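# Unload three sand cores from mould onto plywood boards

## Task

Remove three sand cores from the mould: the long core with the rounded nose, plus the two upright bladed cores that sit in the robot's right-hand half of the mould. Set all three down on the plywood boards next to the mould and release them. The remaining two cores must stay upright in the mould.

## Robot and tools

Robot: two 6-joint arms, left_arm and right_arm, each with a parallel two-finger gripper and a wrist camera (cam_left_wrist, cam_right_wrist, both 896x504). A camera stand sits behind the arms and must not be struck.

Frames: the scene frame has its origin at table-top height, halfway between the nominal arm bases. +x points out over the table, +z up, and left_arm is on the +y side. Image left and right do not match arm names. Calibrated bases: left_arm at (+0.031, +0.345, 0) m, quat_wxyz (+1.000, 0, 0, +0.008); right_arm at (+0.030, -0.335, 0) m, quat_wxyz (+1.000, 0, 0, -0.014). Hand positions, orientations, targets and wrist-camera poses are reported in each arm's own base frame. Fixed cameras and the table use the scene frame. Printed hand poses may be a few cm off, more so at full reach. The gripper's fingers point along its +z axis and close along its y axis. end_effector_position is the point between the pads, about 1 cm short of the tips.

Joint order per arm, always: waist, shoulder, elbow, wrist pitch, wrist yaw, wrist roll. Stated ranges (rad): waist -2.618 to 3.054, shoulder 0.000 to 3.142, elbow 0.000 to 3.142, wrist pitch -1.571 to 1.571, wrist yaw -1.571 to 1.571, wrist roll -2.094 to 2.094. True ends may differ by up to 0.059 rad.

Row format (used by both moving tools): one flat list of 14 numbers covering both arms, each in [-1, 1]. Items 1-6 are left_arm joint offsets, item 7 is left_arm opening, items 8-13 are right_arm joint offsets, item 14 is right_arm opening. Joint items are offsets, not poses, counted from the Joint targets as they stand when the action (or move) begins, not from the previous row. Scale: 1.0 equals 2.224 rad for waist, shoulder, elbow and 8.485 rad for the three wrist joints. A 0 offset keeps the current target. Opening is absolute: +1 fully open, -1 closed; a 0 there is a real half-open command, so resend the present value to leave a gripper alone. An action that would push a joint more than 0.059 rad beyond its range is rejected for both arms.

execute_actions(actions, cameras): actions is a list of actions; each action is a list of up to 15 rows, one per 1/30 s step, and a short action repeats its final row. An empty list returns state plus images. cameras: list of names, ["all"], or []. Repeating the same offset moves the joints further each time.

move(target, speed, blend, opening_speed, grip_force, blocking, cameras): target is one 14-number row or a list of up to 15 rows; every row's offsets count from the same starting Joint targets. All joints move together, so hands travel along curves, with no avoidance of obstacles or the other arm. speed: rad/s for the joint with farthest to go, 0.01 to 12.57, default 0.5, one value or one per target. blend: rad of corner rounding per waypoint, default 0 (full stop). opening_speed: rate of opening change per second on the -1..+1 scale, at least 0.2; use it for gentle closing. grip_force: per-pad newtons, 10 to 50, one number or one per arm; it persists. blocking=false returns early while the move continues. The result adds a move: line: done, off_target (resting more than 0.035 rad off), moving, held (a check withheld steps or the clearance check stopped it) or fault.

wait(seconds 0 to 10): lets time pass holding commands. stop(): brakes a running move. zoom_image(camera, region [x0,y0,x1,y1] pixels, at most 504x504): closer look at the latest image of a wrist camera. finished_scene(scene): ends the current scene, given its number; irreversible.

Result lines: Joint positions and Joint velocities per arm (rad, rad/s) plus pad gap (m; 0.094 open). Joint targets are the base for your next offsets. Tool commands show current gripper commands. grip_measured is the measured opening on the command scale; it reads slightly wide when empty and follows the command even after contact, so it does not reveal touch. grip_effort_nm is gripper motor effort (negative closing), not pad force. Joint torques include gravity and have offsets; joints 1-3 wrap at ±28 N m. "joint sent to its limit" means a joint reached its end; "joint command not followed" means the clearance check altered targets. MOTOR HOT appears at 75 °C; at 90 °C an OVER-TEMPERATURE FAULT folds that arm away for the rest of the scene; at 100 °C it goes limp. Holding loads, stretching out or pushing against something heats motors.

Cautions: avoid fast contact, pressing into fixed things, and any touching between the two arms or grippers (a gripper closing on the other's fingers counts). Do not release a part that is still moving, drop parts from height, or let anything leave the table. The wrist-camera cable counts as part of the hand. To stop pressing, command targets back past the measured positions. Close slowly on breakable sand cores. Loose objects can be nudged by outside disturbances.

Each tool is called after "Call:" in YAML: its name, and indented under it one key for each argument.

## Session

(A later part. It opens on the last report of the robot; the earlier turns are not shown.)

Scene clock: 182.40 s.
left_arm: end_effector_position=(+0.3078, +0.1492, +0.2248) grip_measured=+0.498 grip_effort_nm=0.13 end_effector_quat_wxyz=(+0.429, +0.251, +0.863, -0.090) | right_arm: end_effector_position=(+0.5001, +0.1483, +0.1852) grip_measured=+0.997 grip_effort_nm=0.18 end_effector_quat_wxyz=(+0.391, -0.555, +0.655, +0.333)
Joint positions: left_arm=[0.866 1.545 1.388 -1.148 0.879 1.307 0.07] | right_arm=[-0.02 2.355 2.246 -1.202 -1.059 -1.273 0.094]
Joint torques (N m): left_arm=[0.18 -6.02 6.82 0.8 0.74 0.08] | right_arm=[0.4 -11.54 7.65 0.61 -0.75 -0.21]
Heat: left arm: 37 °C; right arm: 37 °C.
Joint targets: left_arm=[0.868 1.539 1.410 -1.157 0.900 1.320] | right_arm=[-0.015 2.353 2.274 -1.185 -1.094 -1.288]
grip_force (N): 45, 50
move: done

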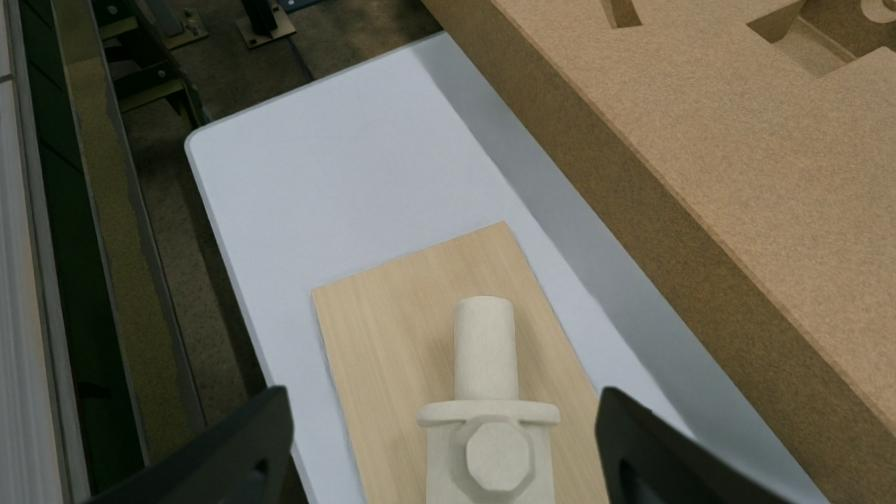

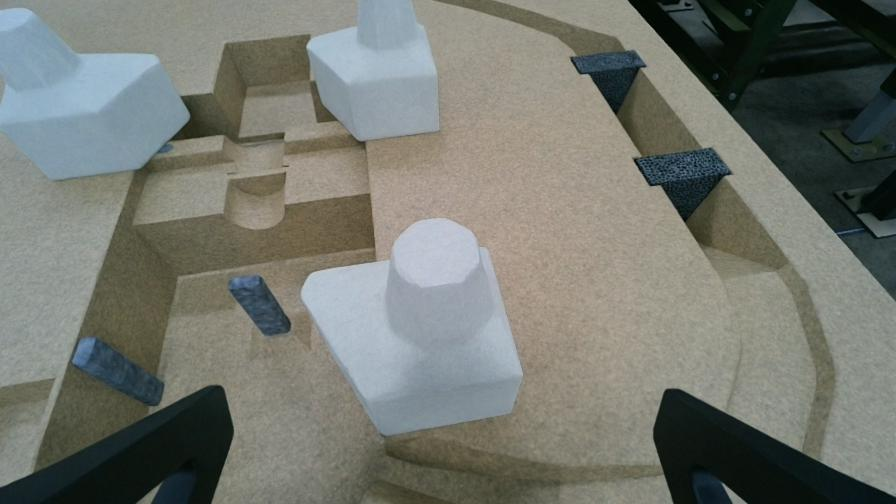

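Call:
move:
  target: [0,0,0,0,0,0,0.5,0.0508,-0.0252,-0.096,0.0387,0.0059,0.0263,1]
  speed: 0.25
  cameras: ["cam_right_wrist"]

Scene clock: 191.13 s.
left_arm: end_effector_position=(+0.3078, +0.1492, +0.2248) grip_measured=+0.498 grip_effort_nm=0.12 end_effector_quat_wxyz=(+0.429, +0.251, +0.863, -0.090) | right_arm: end_effector_position=(+0.5065, +0.2037, +0.1501) grip_measured=+0.997 grip_effort_nm=0.18 end_effector_quat_wxyz=(+0.385, -0.552, +0.657, +0.340)
Joint positions: left_arm=[0.866 1.545 1.388 -1.148 0.879 1.307 0.07] | right_arm=[0.094 2.344 2.072 -0.876 -1.026 -1.064 0.094]
Joint torques (N m): left_arm=[0.18 -5.86 6.82 0.78 0.74 0.08] | right_arm=[0.32 -15.45 4.82 0.84 -0.56 -0.09]
Heat: left arm: 38 °C; right arm: 38 °C.
Joint targets: left_arm=[0.868 1.539 1.410 -1.157 0.900 1.320] | right_arm=[0.098 2.297 2.061 -0.857 -1.044 -1.065]
grip_force (N): 45, 50
move: off_target (right_arm); right_arm: the shoulder is farthest, 0.047 rad from its target
Images, in order (width x height): cam_right_wrist 896x504.

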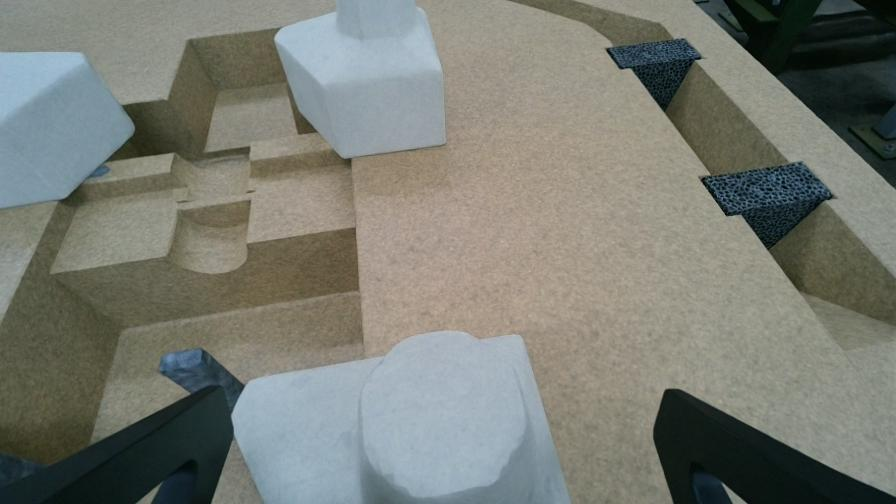

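Call:
move:
  target: [0,0,0,0,0,0,0.5,0,0.007,0.0275,-0.0056,0,0,1]
  speed: 0.25
  cameras: ["cam_right_wrist"]

Scene clock: 194.87 s.
left_arm: end_effector_position=(+0.3078, +0.1492, +0.2248) grip_measured=+0.498 grip_effort_nm=0.12 end_effector_quat_wxyz=(+0.429, +0.251, +0.863, -0.090) | right_arm: end_effector_position=(+0.5075, +0.2037, +0.1554) grip_measured=+0.997 grip_effort_nm=0.18 end_effector_quat_wxyz=(+0.387, -0.553, +0.656, +0.338)
Joint positions: left_arm=[0.866 1.545 1.388 -1.148 0.879 1.307 0.07] | right_arm=[0.094 2.344 2.092 -0.891 -1.025 -1.064 0.094]
Joint torques (N m): left_arm=[0.25 -5.98 6.82 0.8 0.73 0.09] | right_arm=[0.32 -14.15 8.03 0.58 -0.56 -0.06]
Heat: left arm: 38 °C; right arm: 39 °C.
Joint targets: left_arm=[0.868 1.539 1.410 -1.157 0.900 1.320] | right_arm=[0.098 2.312 2.122 -0.904 -1.043 -1.065]
grip_force (N): 45, 50
move: done
Images, in order (width x height): cam_right_wrist 896x504.

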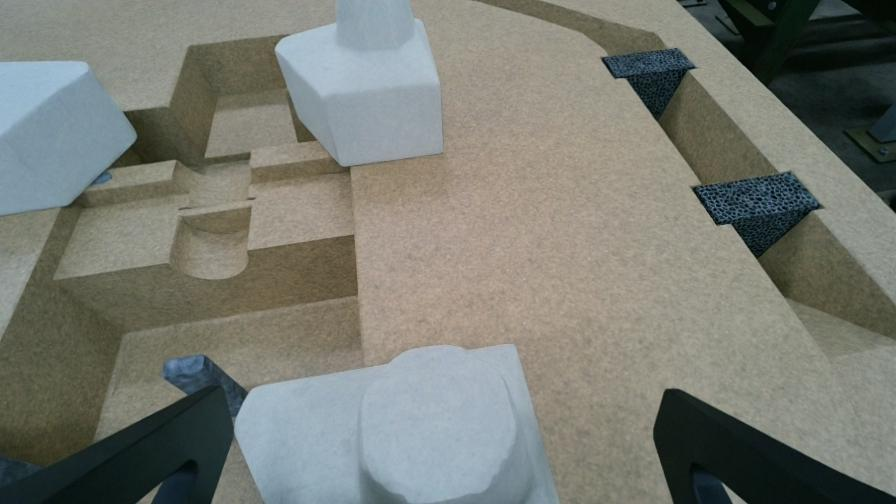

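Call:
move:
  target:
    - [0,0,0,0,0,0,0.5,0,0,0.009,-0.0024,0,0,1]
    - [0,0,0,0,0,0,0.5,0,0,0.009,-0.0024,0,0,-0.6]
    - [0,0,0,0,0,0,0.5,0,0.0382,0.1524,-0.0295,-0.0055,0,-0.6]
  speed: [0.25,0.25,0.2]
  opening_speed: 0.6
  cameras: ["cam_right_wrist"]

Scene clock: 207.37 s.
left_arm: end_effector_position=(+0.3078, +0.1492, +0.2248) grip_measured=+0.498 grip_effort_nm=0.12 end_effector_quat_wxyz=(+0.429, +0.251, +0.863, -0.090) | right_arm: end_effector_position=(+0.5096, +0.2032, +0.2138) grip_measured=-0.285 grip_effort_nm=-1.00 end_effector_quat_wxyz=(+0.388, -0.554, +0.657, +0.334)
Joint positions: left_arm=[0.866 1.545 1.388 -1.148 0.879 1.307 0.07] | right_arm=[0.094 2.394 2.416 -1.159 -1.018 -1.062 0.034]
Joint torques (N m): left_arm=[0.17 -5.94 6.69 0.78 0.74 0.07] | right_arm=[0.31 -11.44 9.05 0.69 -1.09 -0.07]
Heat: left arm: 38 °C; right arm: 41 °C.
Joint targets: left_arm=[0.868 1.539 1.410 -1.157 0.900 1.320] | right_arm=[0.098 2.397 2.461 -1.154 -1.090 -1.065]
grip_force (N): 45, 50
move: off_target (right_arm); right_arm: the wrist yaw is farthest, 0.072 rad from its target
Images, in order (width x height): cam_right_wrist 896x504.

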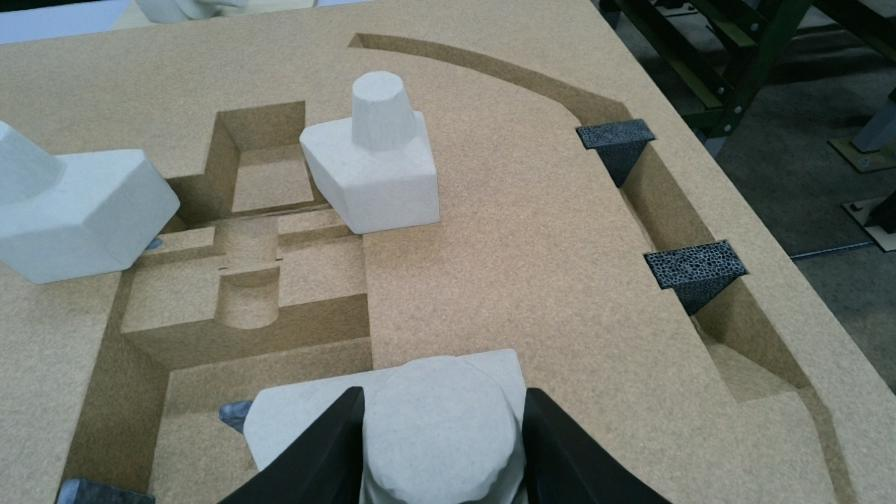

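Call:
move:
  target:
    - [0,0,0,0,0,0,0.5,-0.0665,-0.3134,-0.2522,-0.029,0.046,0.0077,-0.6]
    - [0,0,0,0,0,0,0.5,-0.2239,-0.4168,-0.3602,-0.0467,0.1285,0.0902,-0.6]
    - [0,0,0,0,0,0,0.5,-0.2239,-0.1853,-0.2388,-0.049,0.1373,0.2616,-0.6]
    - [0,0,0,0,0,0,0.5,-0.259,-0.0931,-0.232,-0.0467,0.1202,0.2528,-0.6]
  speed: [0.5,0.7,0.7,0.2]
  blend: [0.1,0.1,0.03,0]
  cameras: ["cam_right_wrist"]

Scene clock: 232.23 s.
left_arm: end_effector_position=(+0.3078, +0.1492, +0.2248) grip_measured=+0.498 grip_effort_nm=0.12 end_effector_quat_wxyz=(+0.429, +0.251, +0.863, -0.090) | right_arm: end_effector_position=(+0.3285, -0.1560, +0.0796) grip_measured=-0.285 grip_effort_nm=-1.00 end_effector_quat_wxyz=(-0.126, +0.699, +0.703, -0.013)
Joint positions: left_arm=[0.866 1.545 1.388 -1.148 0.879 1.307 0.07] | right_arm=[-0.472 2.192 1.907 -1.535 -0.052 1.086 0.034]
Joint torques (N m): left_arm=[0.16 -6.05 6.84 0.8 0.74 0.08] | right_arm=[-0.29 -9.88 7.79 -0.45 -0.21 -0.1]
Heat: left arm: 39 °C; right arm: 43 °C.
Joint targets: left_arm=[0.868 1.539 1.410 -1.157 0.900 1.320] | right_arm=[-0.478 2.190 1.945 -1.550 -0.070 1.080]
grip_force (N): 45, 50
move: off_target (right_arm); right_arm: the elbow is farthest, 0.038 rad from its target
Images, in order (width x height): cam_right_wrist 896x504.

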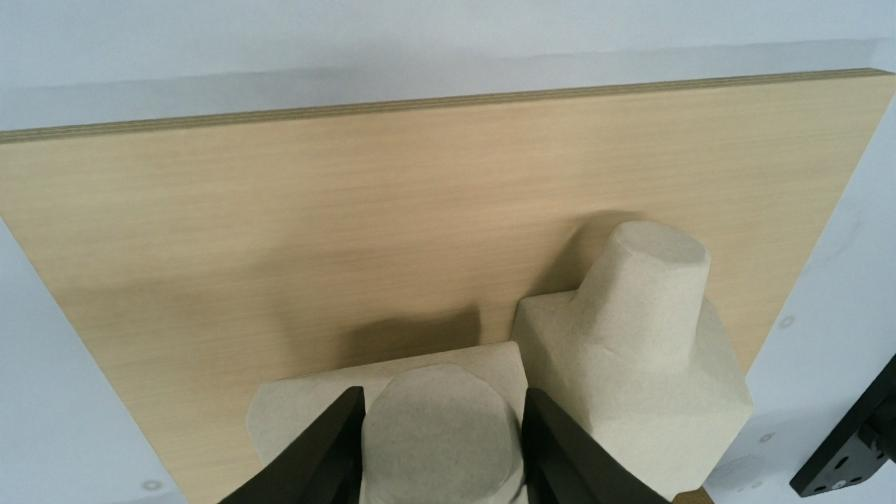

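Call:
move:
  target: [0,0,0,0,0,0,0.5,-0.0261,0.0603,0.0427,-0.0025,-0.0193,-0.0094,-0.6]
  speed: 0.15
  cameras: ["cam_right_wrist"]

Scene clock: 242.93 s.
left_arm: end_effector_position=(+0.3078, +0.1492, +0.2248) grip_measured=+0.498 grip_effort_nm=0.12 end_effector_quat_wxyz=(+0.429, +0.251, +0.863, -0.090) | right_arm: end_effector_position=(+0.3487, -0.1596, +0.0583) grip_measured=-0.285 grip_effort_nm=-1.00 end_effector_quat_wxyz=(-0.161, +0.695, +0.698, +0.068)
Joint positions: left_arm=[0.866 1.545 1.388 -1.148 0.879 1.307 0.07] | right_arm=[-0.53 2.316 2.005 -1.543 -0.211 1.006 0.034]
Joint torques (N m): left_arm=[0.1 -6 6.76 0.79 0.74 0.09] | right_arm=[-0.51 -9.83 7.43 -0.63 -0.34 -0.1]
Heat: left arm: 39 °C; right arm: 43 °C.
Joint targets: left_arm=[0.868 1.539 1.410 -1.157 0.900 1.320] | right_arm=[-0.536 2.324 2.040 -1.572 -0.234 1.000]
grip_force (N): 45, 50
move: done
Images, in order (width x height): cam_right_wrist 896x504.

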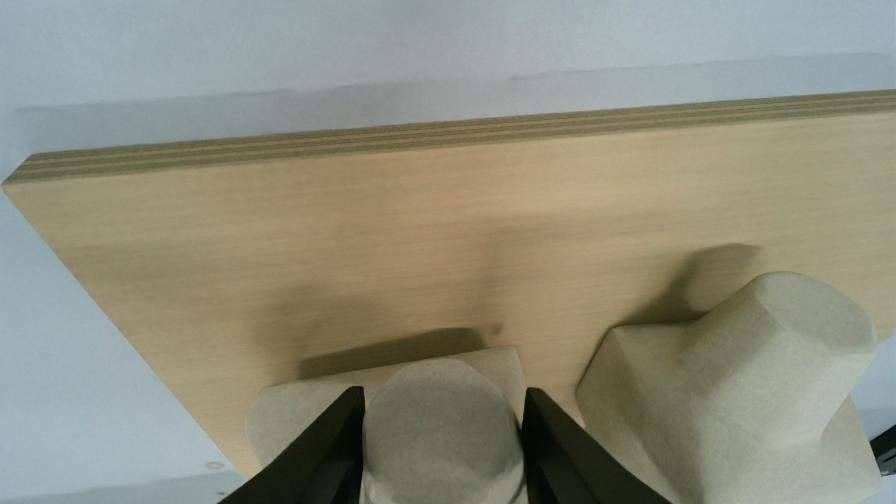

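Call:
move:
  target: [0,0,0,0,0,0,0.5,-0.003,0.004,-0.03,0.003,-0.0035,0,-0.6]
  speed: 0.12
  cameras: ["cam_right_wrist"]

Scene clock: 247.63 s.
left_arm: end_effector_position=(+0.3078, +0.1492, +0.2248) grip_measured=+0.498 grip_effort_nm=0.13 end_effector_quat_wxyz=(+0.429, +0.251, +0.863, -0.090) | right_arm: end_effector_position=(+0.3454, -0.1551, +0.0538) grip_measured=-0.285 grip_effort_nm=-1.00 end_effector_quat_wxyz=(-0.176, +0.697, +0.691, +0.080)
Joint positions: left_arm=[0.866 1.545 1.388 -1.148 0.879 1.307 0.07] | right_arm=[-0.538 2.32 1.983 -1.542 -0.24 1.004 0.034]
Joint torques (N m): left_arm=[0.24 -6.09 6.8 0.79 0.74 0.09] | right_arm=[-0.4 -9.44 3.89 -0.44 -0.35 -0.08]
Heat: left arm: 39 °C; right arm: 43 °C.
Joint targets: left_arm=[0.868 1.539 1.410 -1.157 0.900 1.320] | right_arm=[-0.543 2.333 1.973 -1.546 -0.264 1.000]
grip_force (N): 45, 50
move: done
Images, in order (width x height): cam_right_wrist 896x504.

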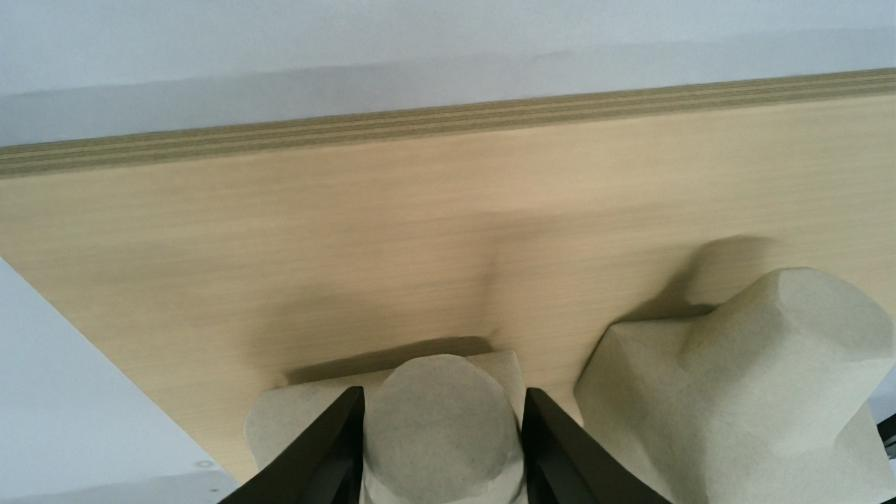

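Call:
move:
  target: [0,0,0,0,0,0,0.5,-0.003,0.005,-0.01,0.0035,-0.003,0.001,-0.6]
  speed: 0.12
  cameras: ["cam_right_wrist"]

Scene clock: 250.93 s.
left_arm: end_effector_position=(+0.3078, +0.1492, +0.2248) grip_measured=+0.498 grip_effort_nm=0.13 end_effector_quat_wxyz=(+0.429, +0.251, +0.863, -0.090) | right_arm: end_effector_position=(+0.3434, -0.1523, +0.0485) grip_measured=-0.285 grip_effort_nm=-1.00 end_effector_quat_wxyz=(-0.187, +0.700, +0.683, +0.091)
Joint positions: left_arm=[0.866 1.545 1.388 -1.148 0.879 1.307 0.07] | right_arm=[-0.547 2.326 1.962 -1.534 -0.266 1.004 0.034]
Joint torques (N m): left_arm=[0.25 -5.97 6.83 0.78 0.72 0.07] | right_arm=[-0.25 -9.09 3.73 -0.26 -0.34 0.01]
Heat: left arm: 39 °C; right arm: 43 °C.
Joint targets: left_arm=[0.868 1.539 1.410 -1.157 0.900 1.320] | right_arm=[-0.549 2.344 1.951 -1.517 -0.289 1.009]
grip_force (N): 45, 50
move: done
Images, in order (width x height): cam_right_wrist 896x504.

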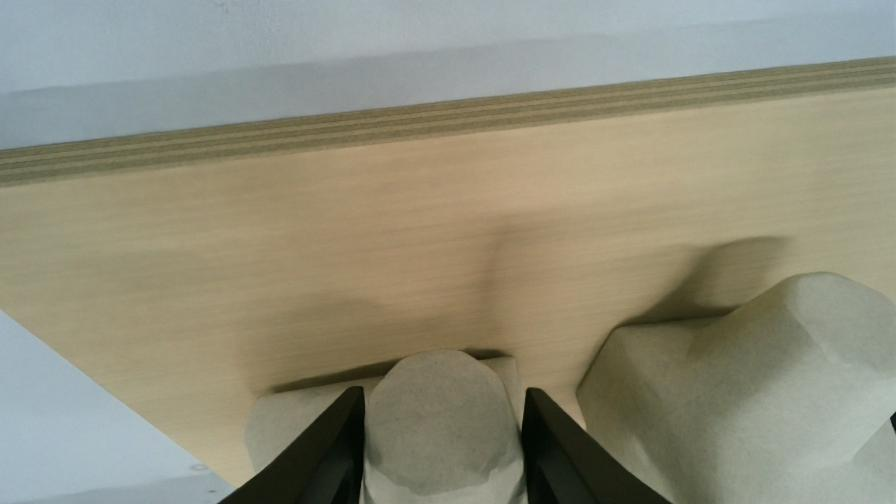

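One more step, then release.

Call:
move:
  target:
    - [0,0,0,0,0,0,0.5,-0.002,0.005,-0.009,0.003,-0.002,0.0,-0.6]
    - [0,0,0,0,0,0,0.5,-0.002,0.005,-0.009,0.003,-0.002,0.0,-0.1]
  speed: 0.12
  opening_speed: 0.25
  cameras: ["cam_right_wrist"]

Scene clock: 256.07 s.
left_arm: end_effector_position=(+0.3078, +0.1492, +0.2248) grip_measured=+0.498 grip_effort_nm=0.12 end_effector_quat_wxyz=(+0.429, +0.251, +0.863, -0.090) | right_arm: end_effector_position=(+0.3442, -0.1495, +0.0394) grip_measured=-0.103 grip_effort_nm=0.18 end_effector_quat_wxyz=(-0.196, +0.702, +0.676, +0.104)
Joint positions: left_arm=[0.866 1.545 1.388 -1.148 0.879 1.307 0.07] | right_arm=[-0.553 2.34 1.94 -1.511 -0.296 1.004 0.042]
Joint torques (N m): left_arm=[0.23 -5.97 6.76 0.79 0.74 0.09] | right_arm=[-0.09 -9.31 3.89 -0.28 -0.25 0.01]
Heat: left arm: 39 °C; right arm: 43 °C.
Joint targets: left_arm=[0.868 1.539 1.410 -1.157 0.900 1.320] | right_arm=[-0.554 2.356 1.931 -1.491 -0.306 1.009]
grip_force (N): 45, 50
move: done; target 2's new numbers were sent with right_arm's wrist pitch 0.036 rad from that target
Images, in order (width x height): cam_right_wrist 896x504.

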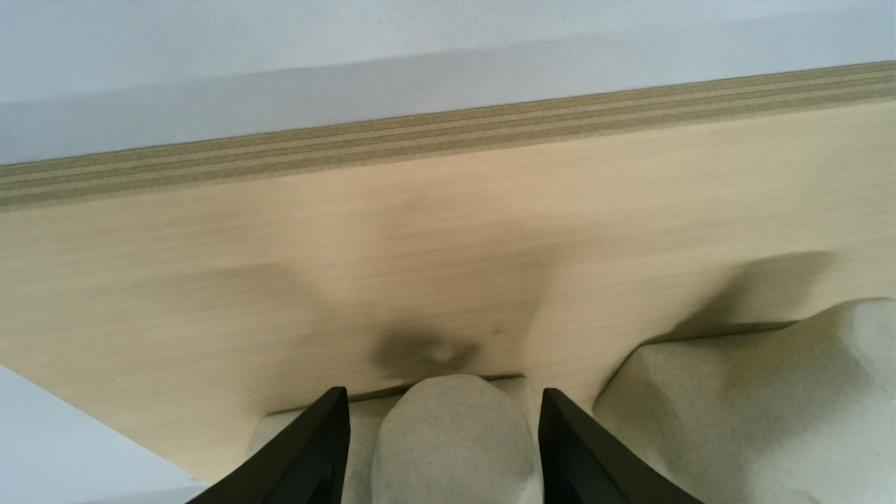

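Call:
move:
  target:
    - [0,0,0,0,0,0,0.5,0,0,0,0,0,0,0.1]
    - [0,0,0,0,0,0,0.5,0.0081,-0.0144,0.049,-0.0095,0.0085,-0.001,0.1]
    - [0,0,0,0,0,0,0.5,0.022,-0.0701,0.049,-0.0095,0.02,0,0.1]
    - [0,0,0,0,0,0,0.5,0.0692,-0.3984,-0.1219,-0.007,0.0361,-0.1543,0.1]
  speed: [0.3,0.25,0.3,0.7]
  blend: [0,0.02,0.04,0]
  cameras: ["all"]

Scene clock: 266.87 s.
left_arm: end_effector_position=(+0.3078, +0.1492, +0.2248) grip_measured=+0.498 grip_effort_nm=0.13 end_effector_quat_wxyz=(+0.429, +0.251, +0.863, -0.090) | right_arm: end_effector_position=(+0.2557, -0.1081, +0.2402) grip_measured=+0.097 grip_effort_nm=0.18 end_effector_quat_wxyz=(+0.097, +0.056, +0.993, -0.032)
Joint positions: left_arm=[0.866 1.545 1.388 -1.148 0.879 1.307 0.07] | right_arm=[-0.408 1.484 1.669 -1.552 -0.006 -0.293 0.052]
Joint torques (N m): left_arm=[0.16 -6.05 6.79 0.79 0.74 0.1] | right_arm=[0.64 -5.63 4.18 0.46 0.06 -0.14]
Heat: left arm: 40 °C; right arm: 43 °C.
Joint targets: left_arm=[0.868 1.539 1.410 -1.157 0.900 1.320] | right_arm=[-0.400 1.469 1.660 -1.551 0.000 -0.301]
grip_force (N): 45, 50
move: done

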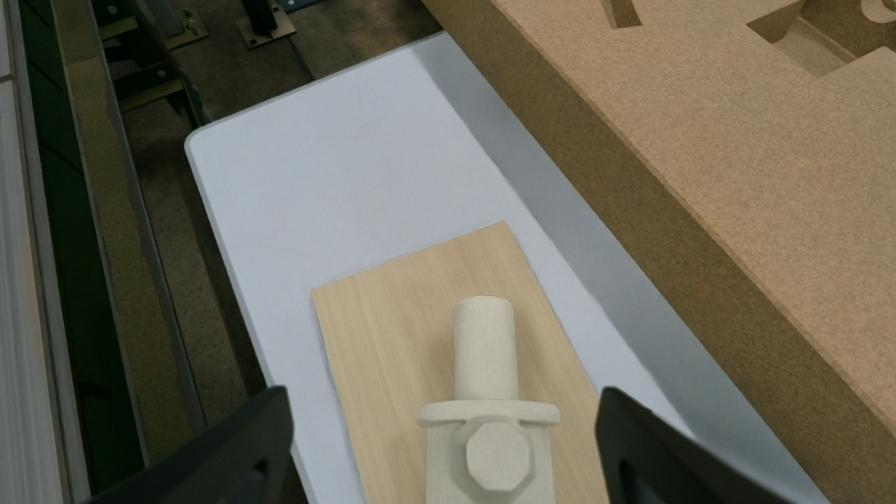

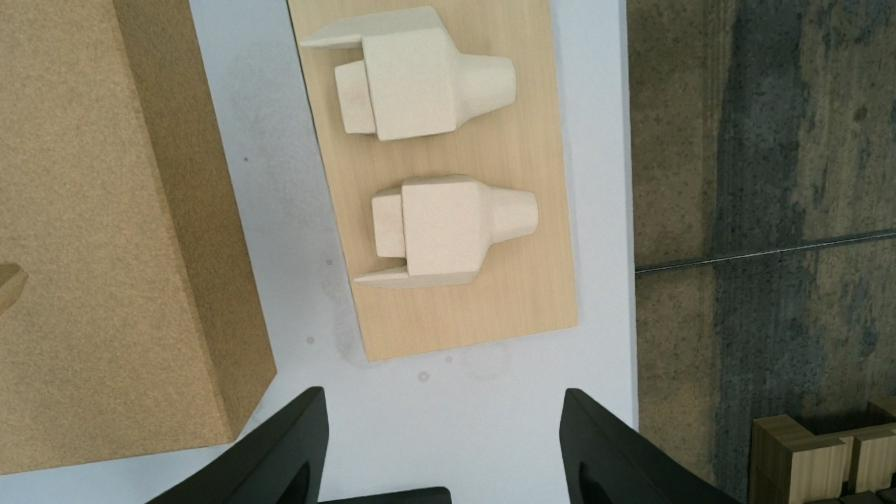

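All three lie fully on the boards, released and resting.

Call:
finished_scene:
  scene: 2

The scene is finished: the task was done.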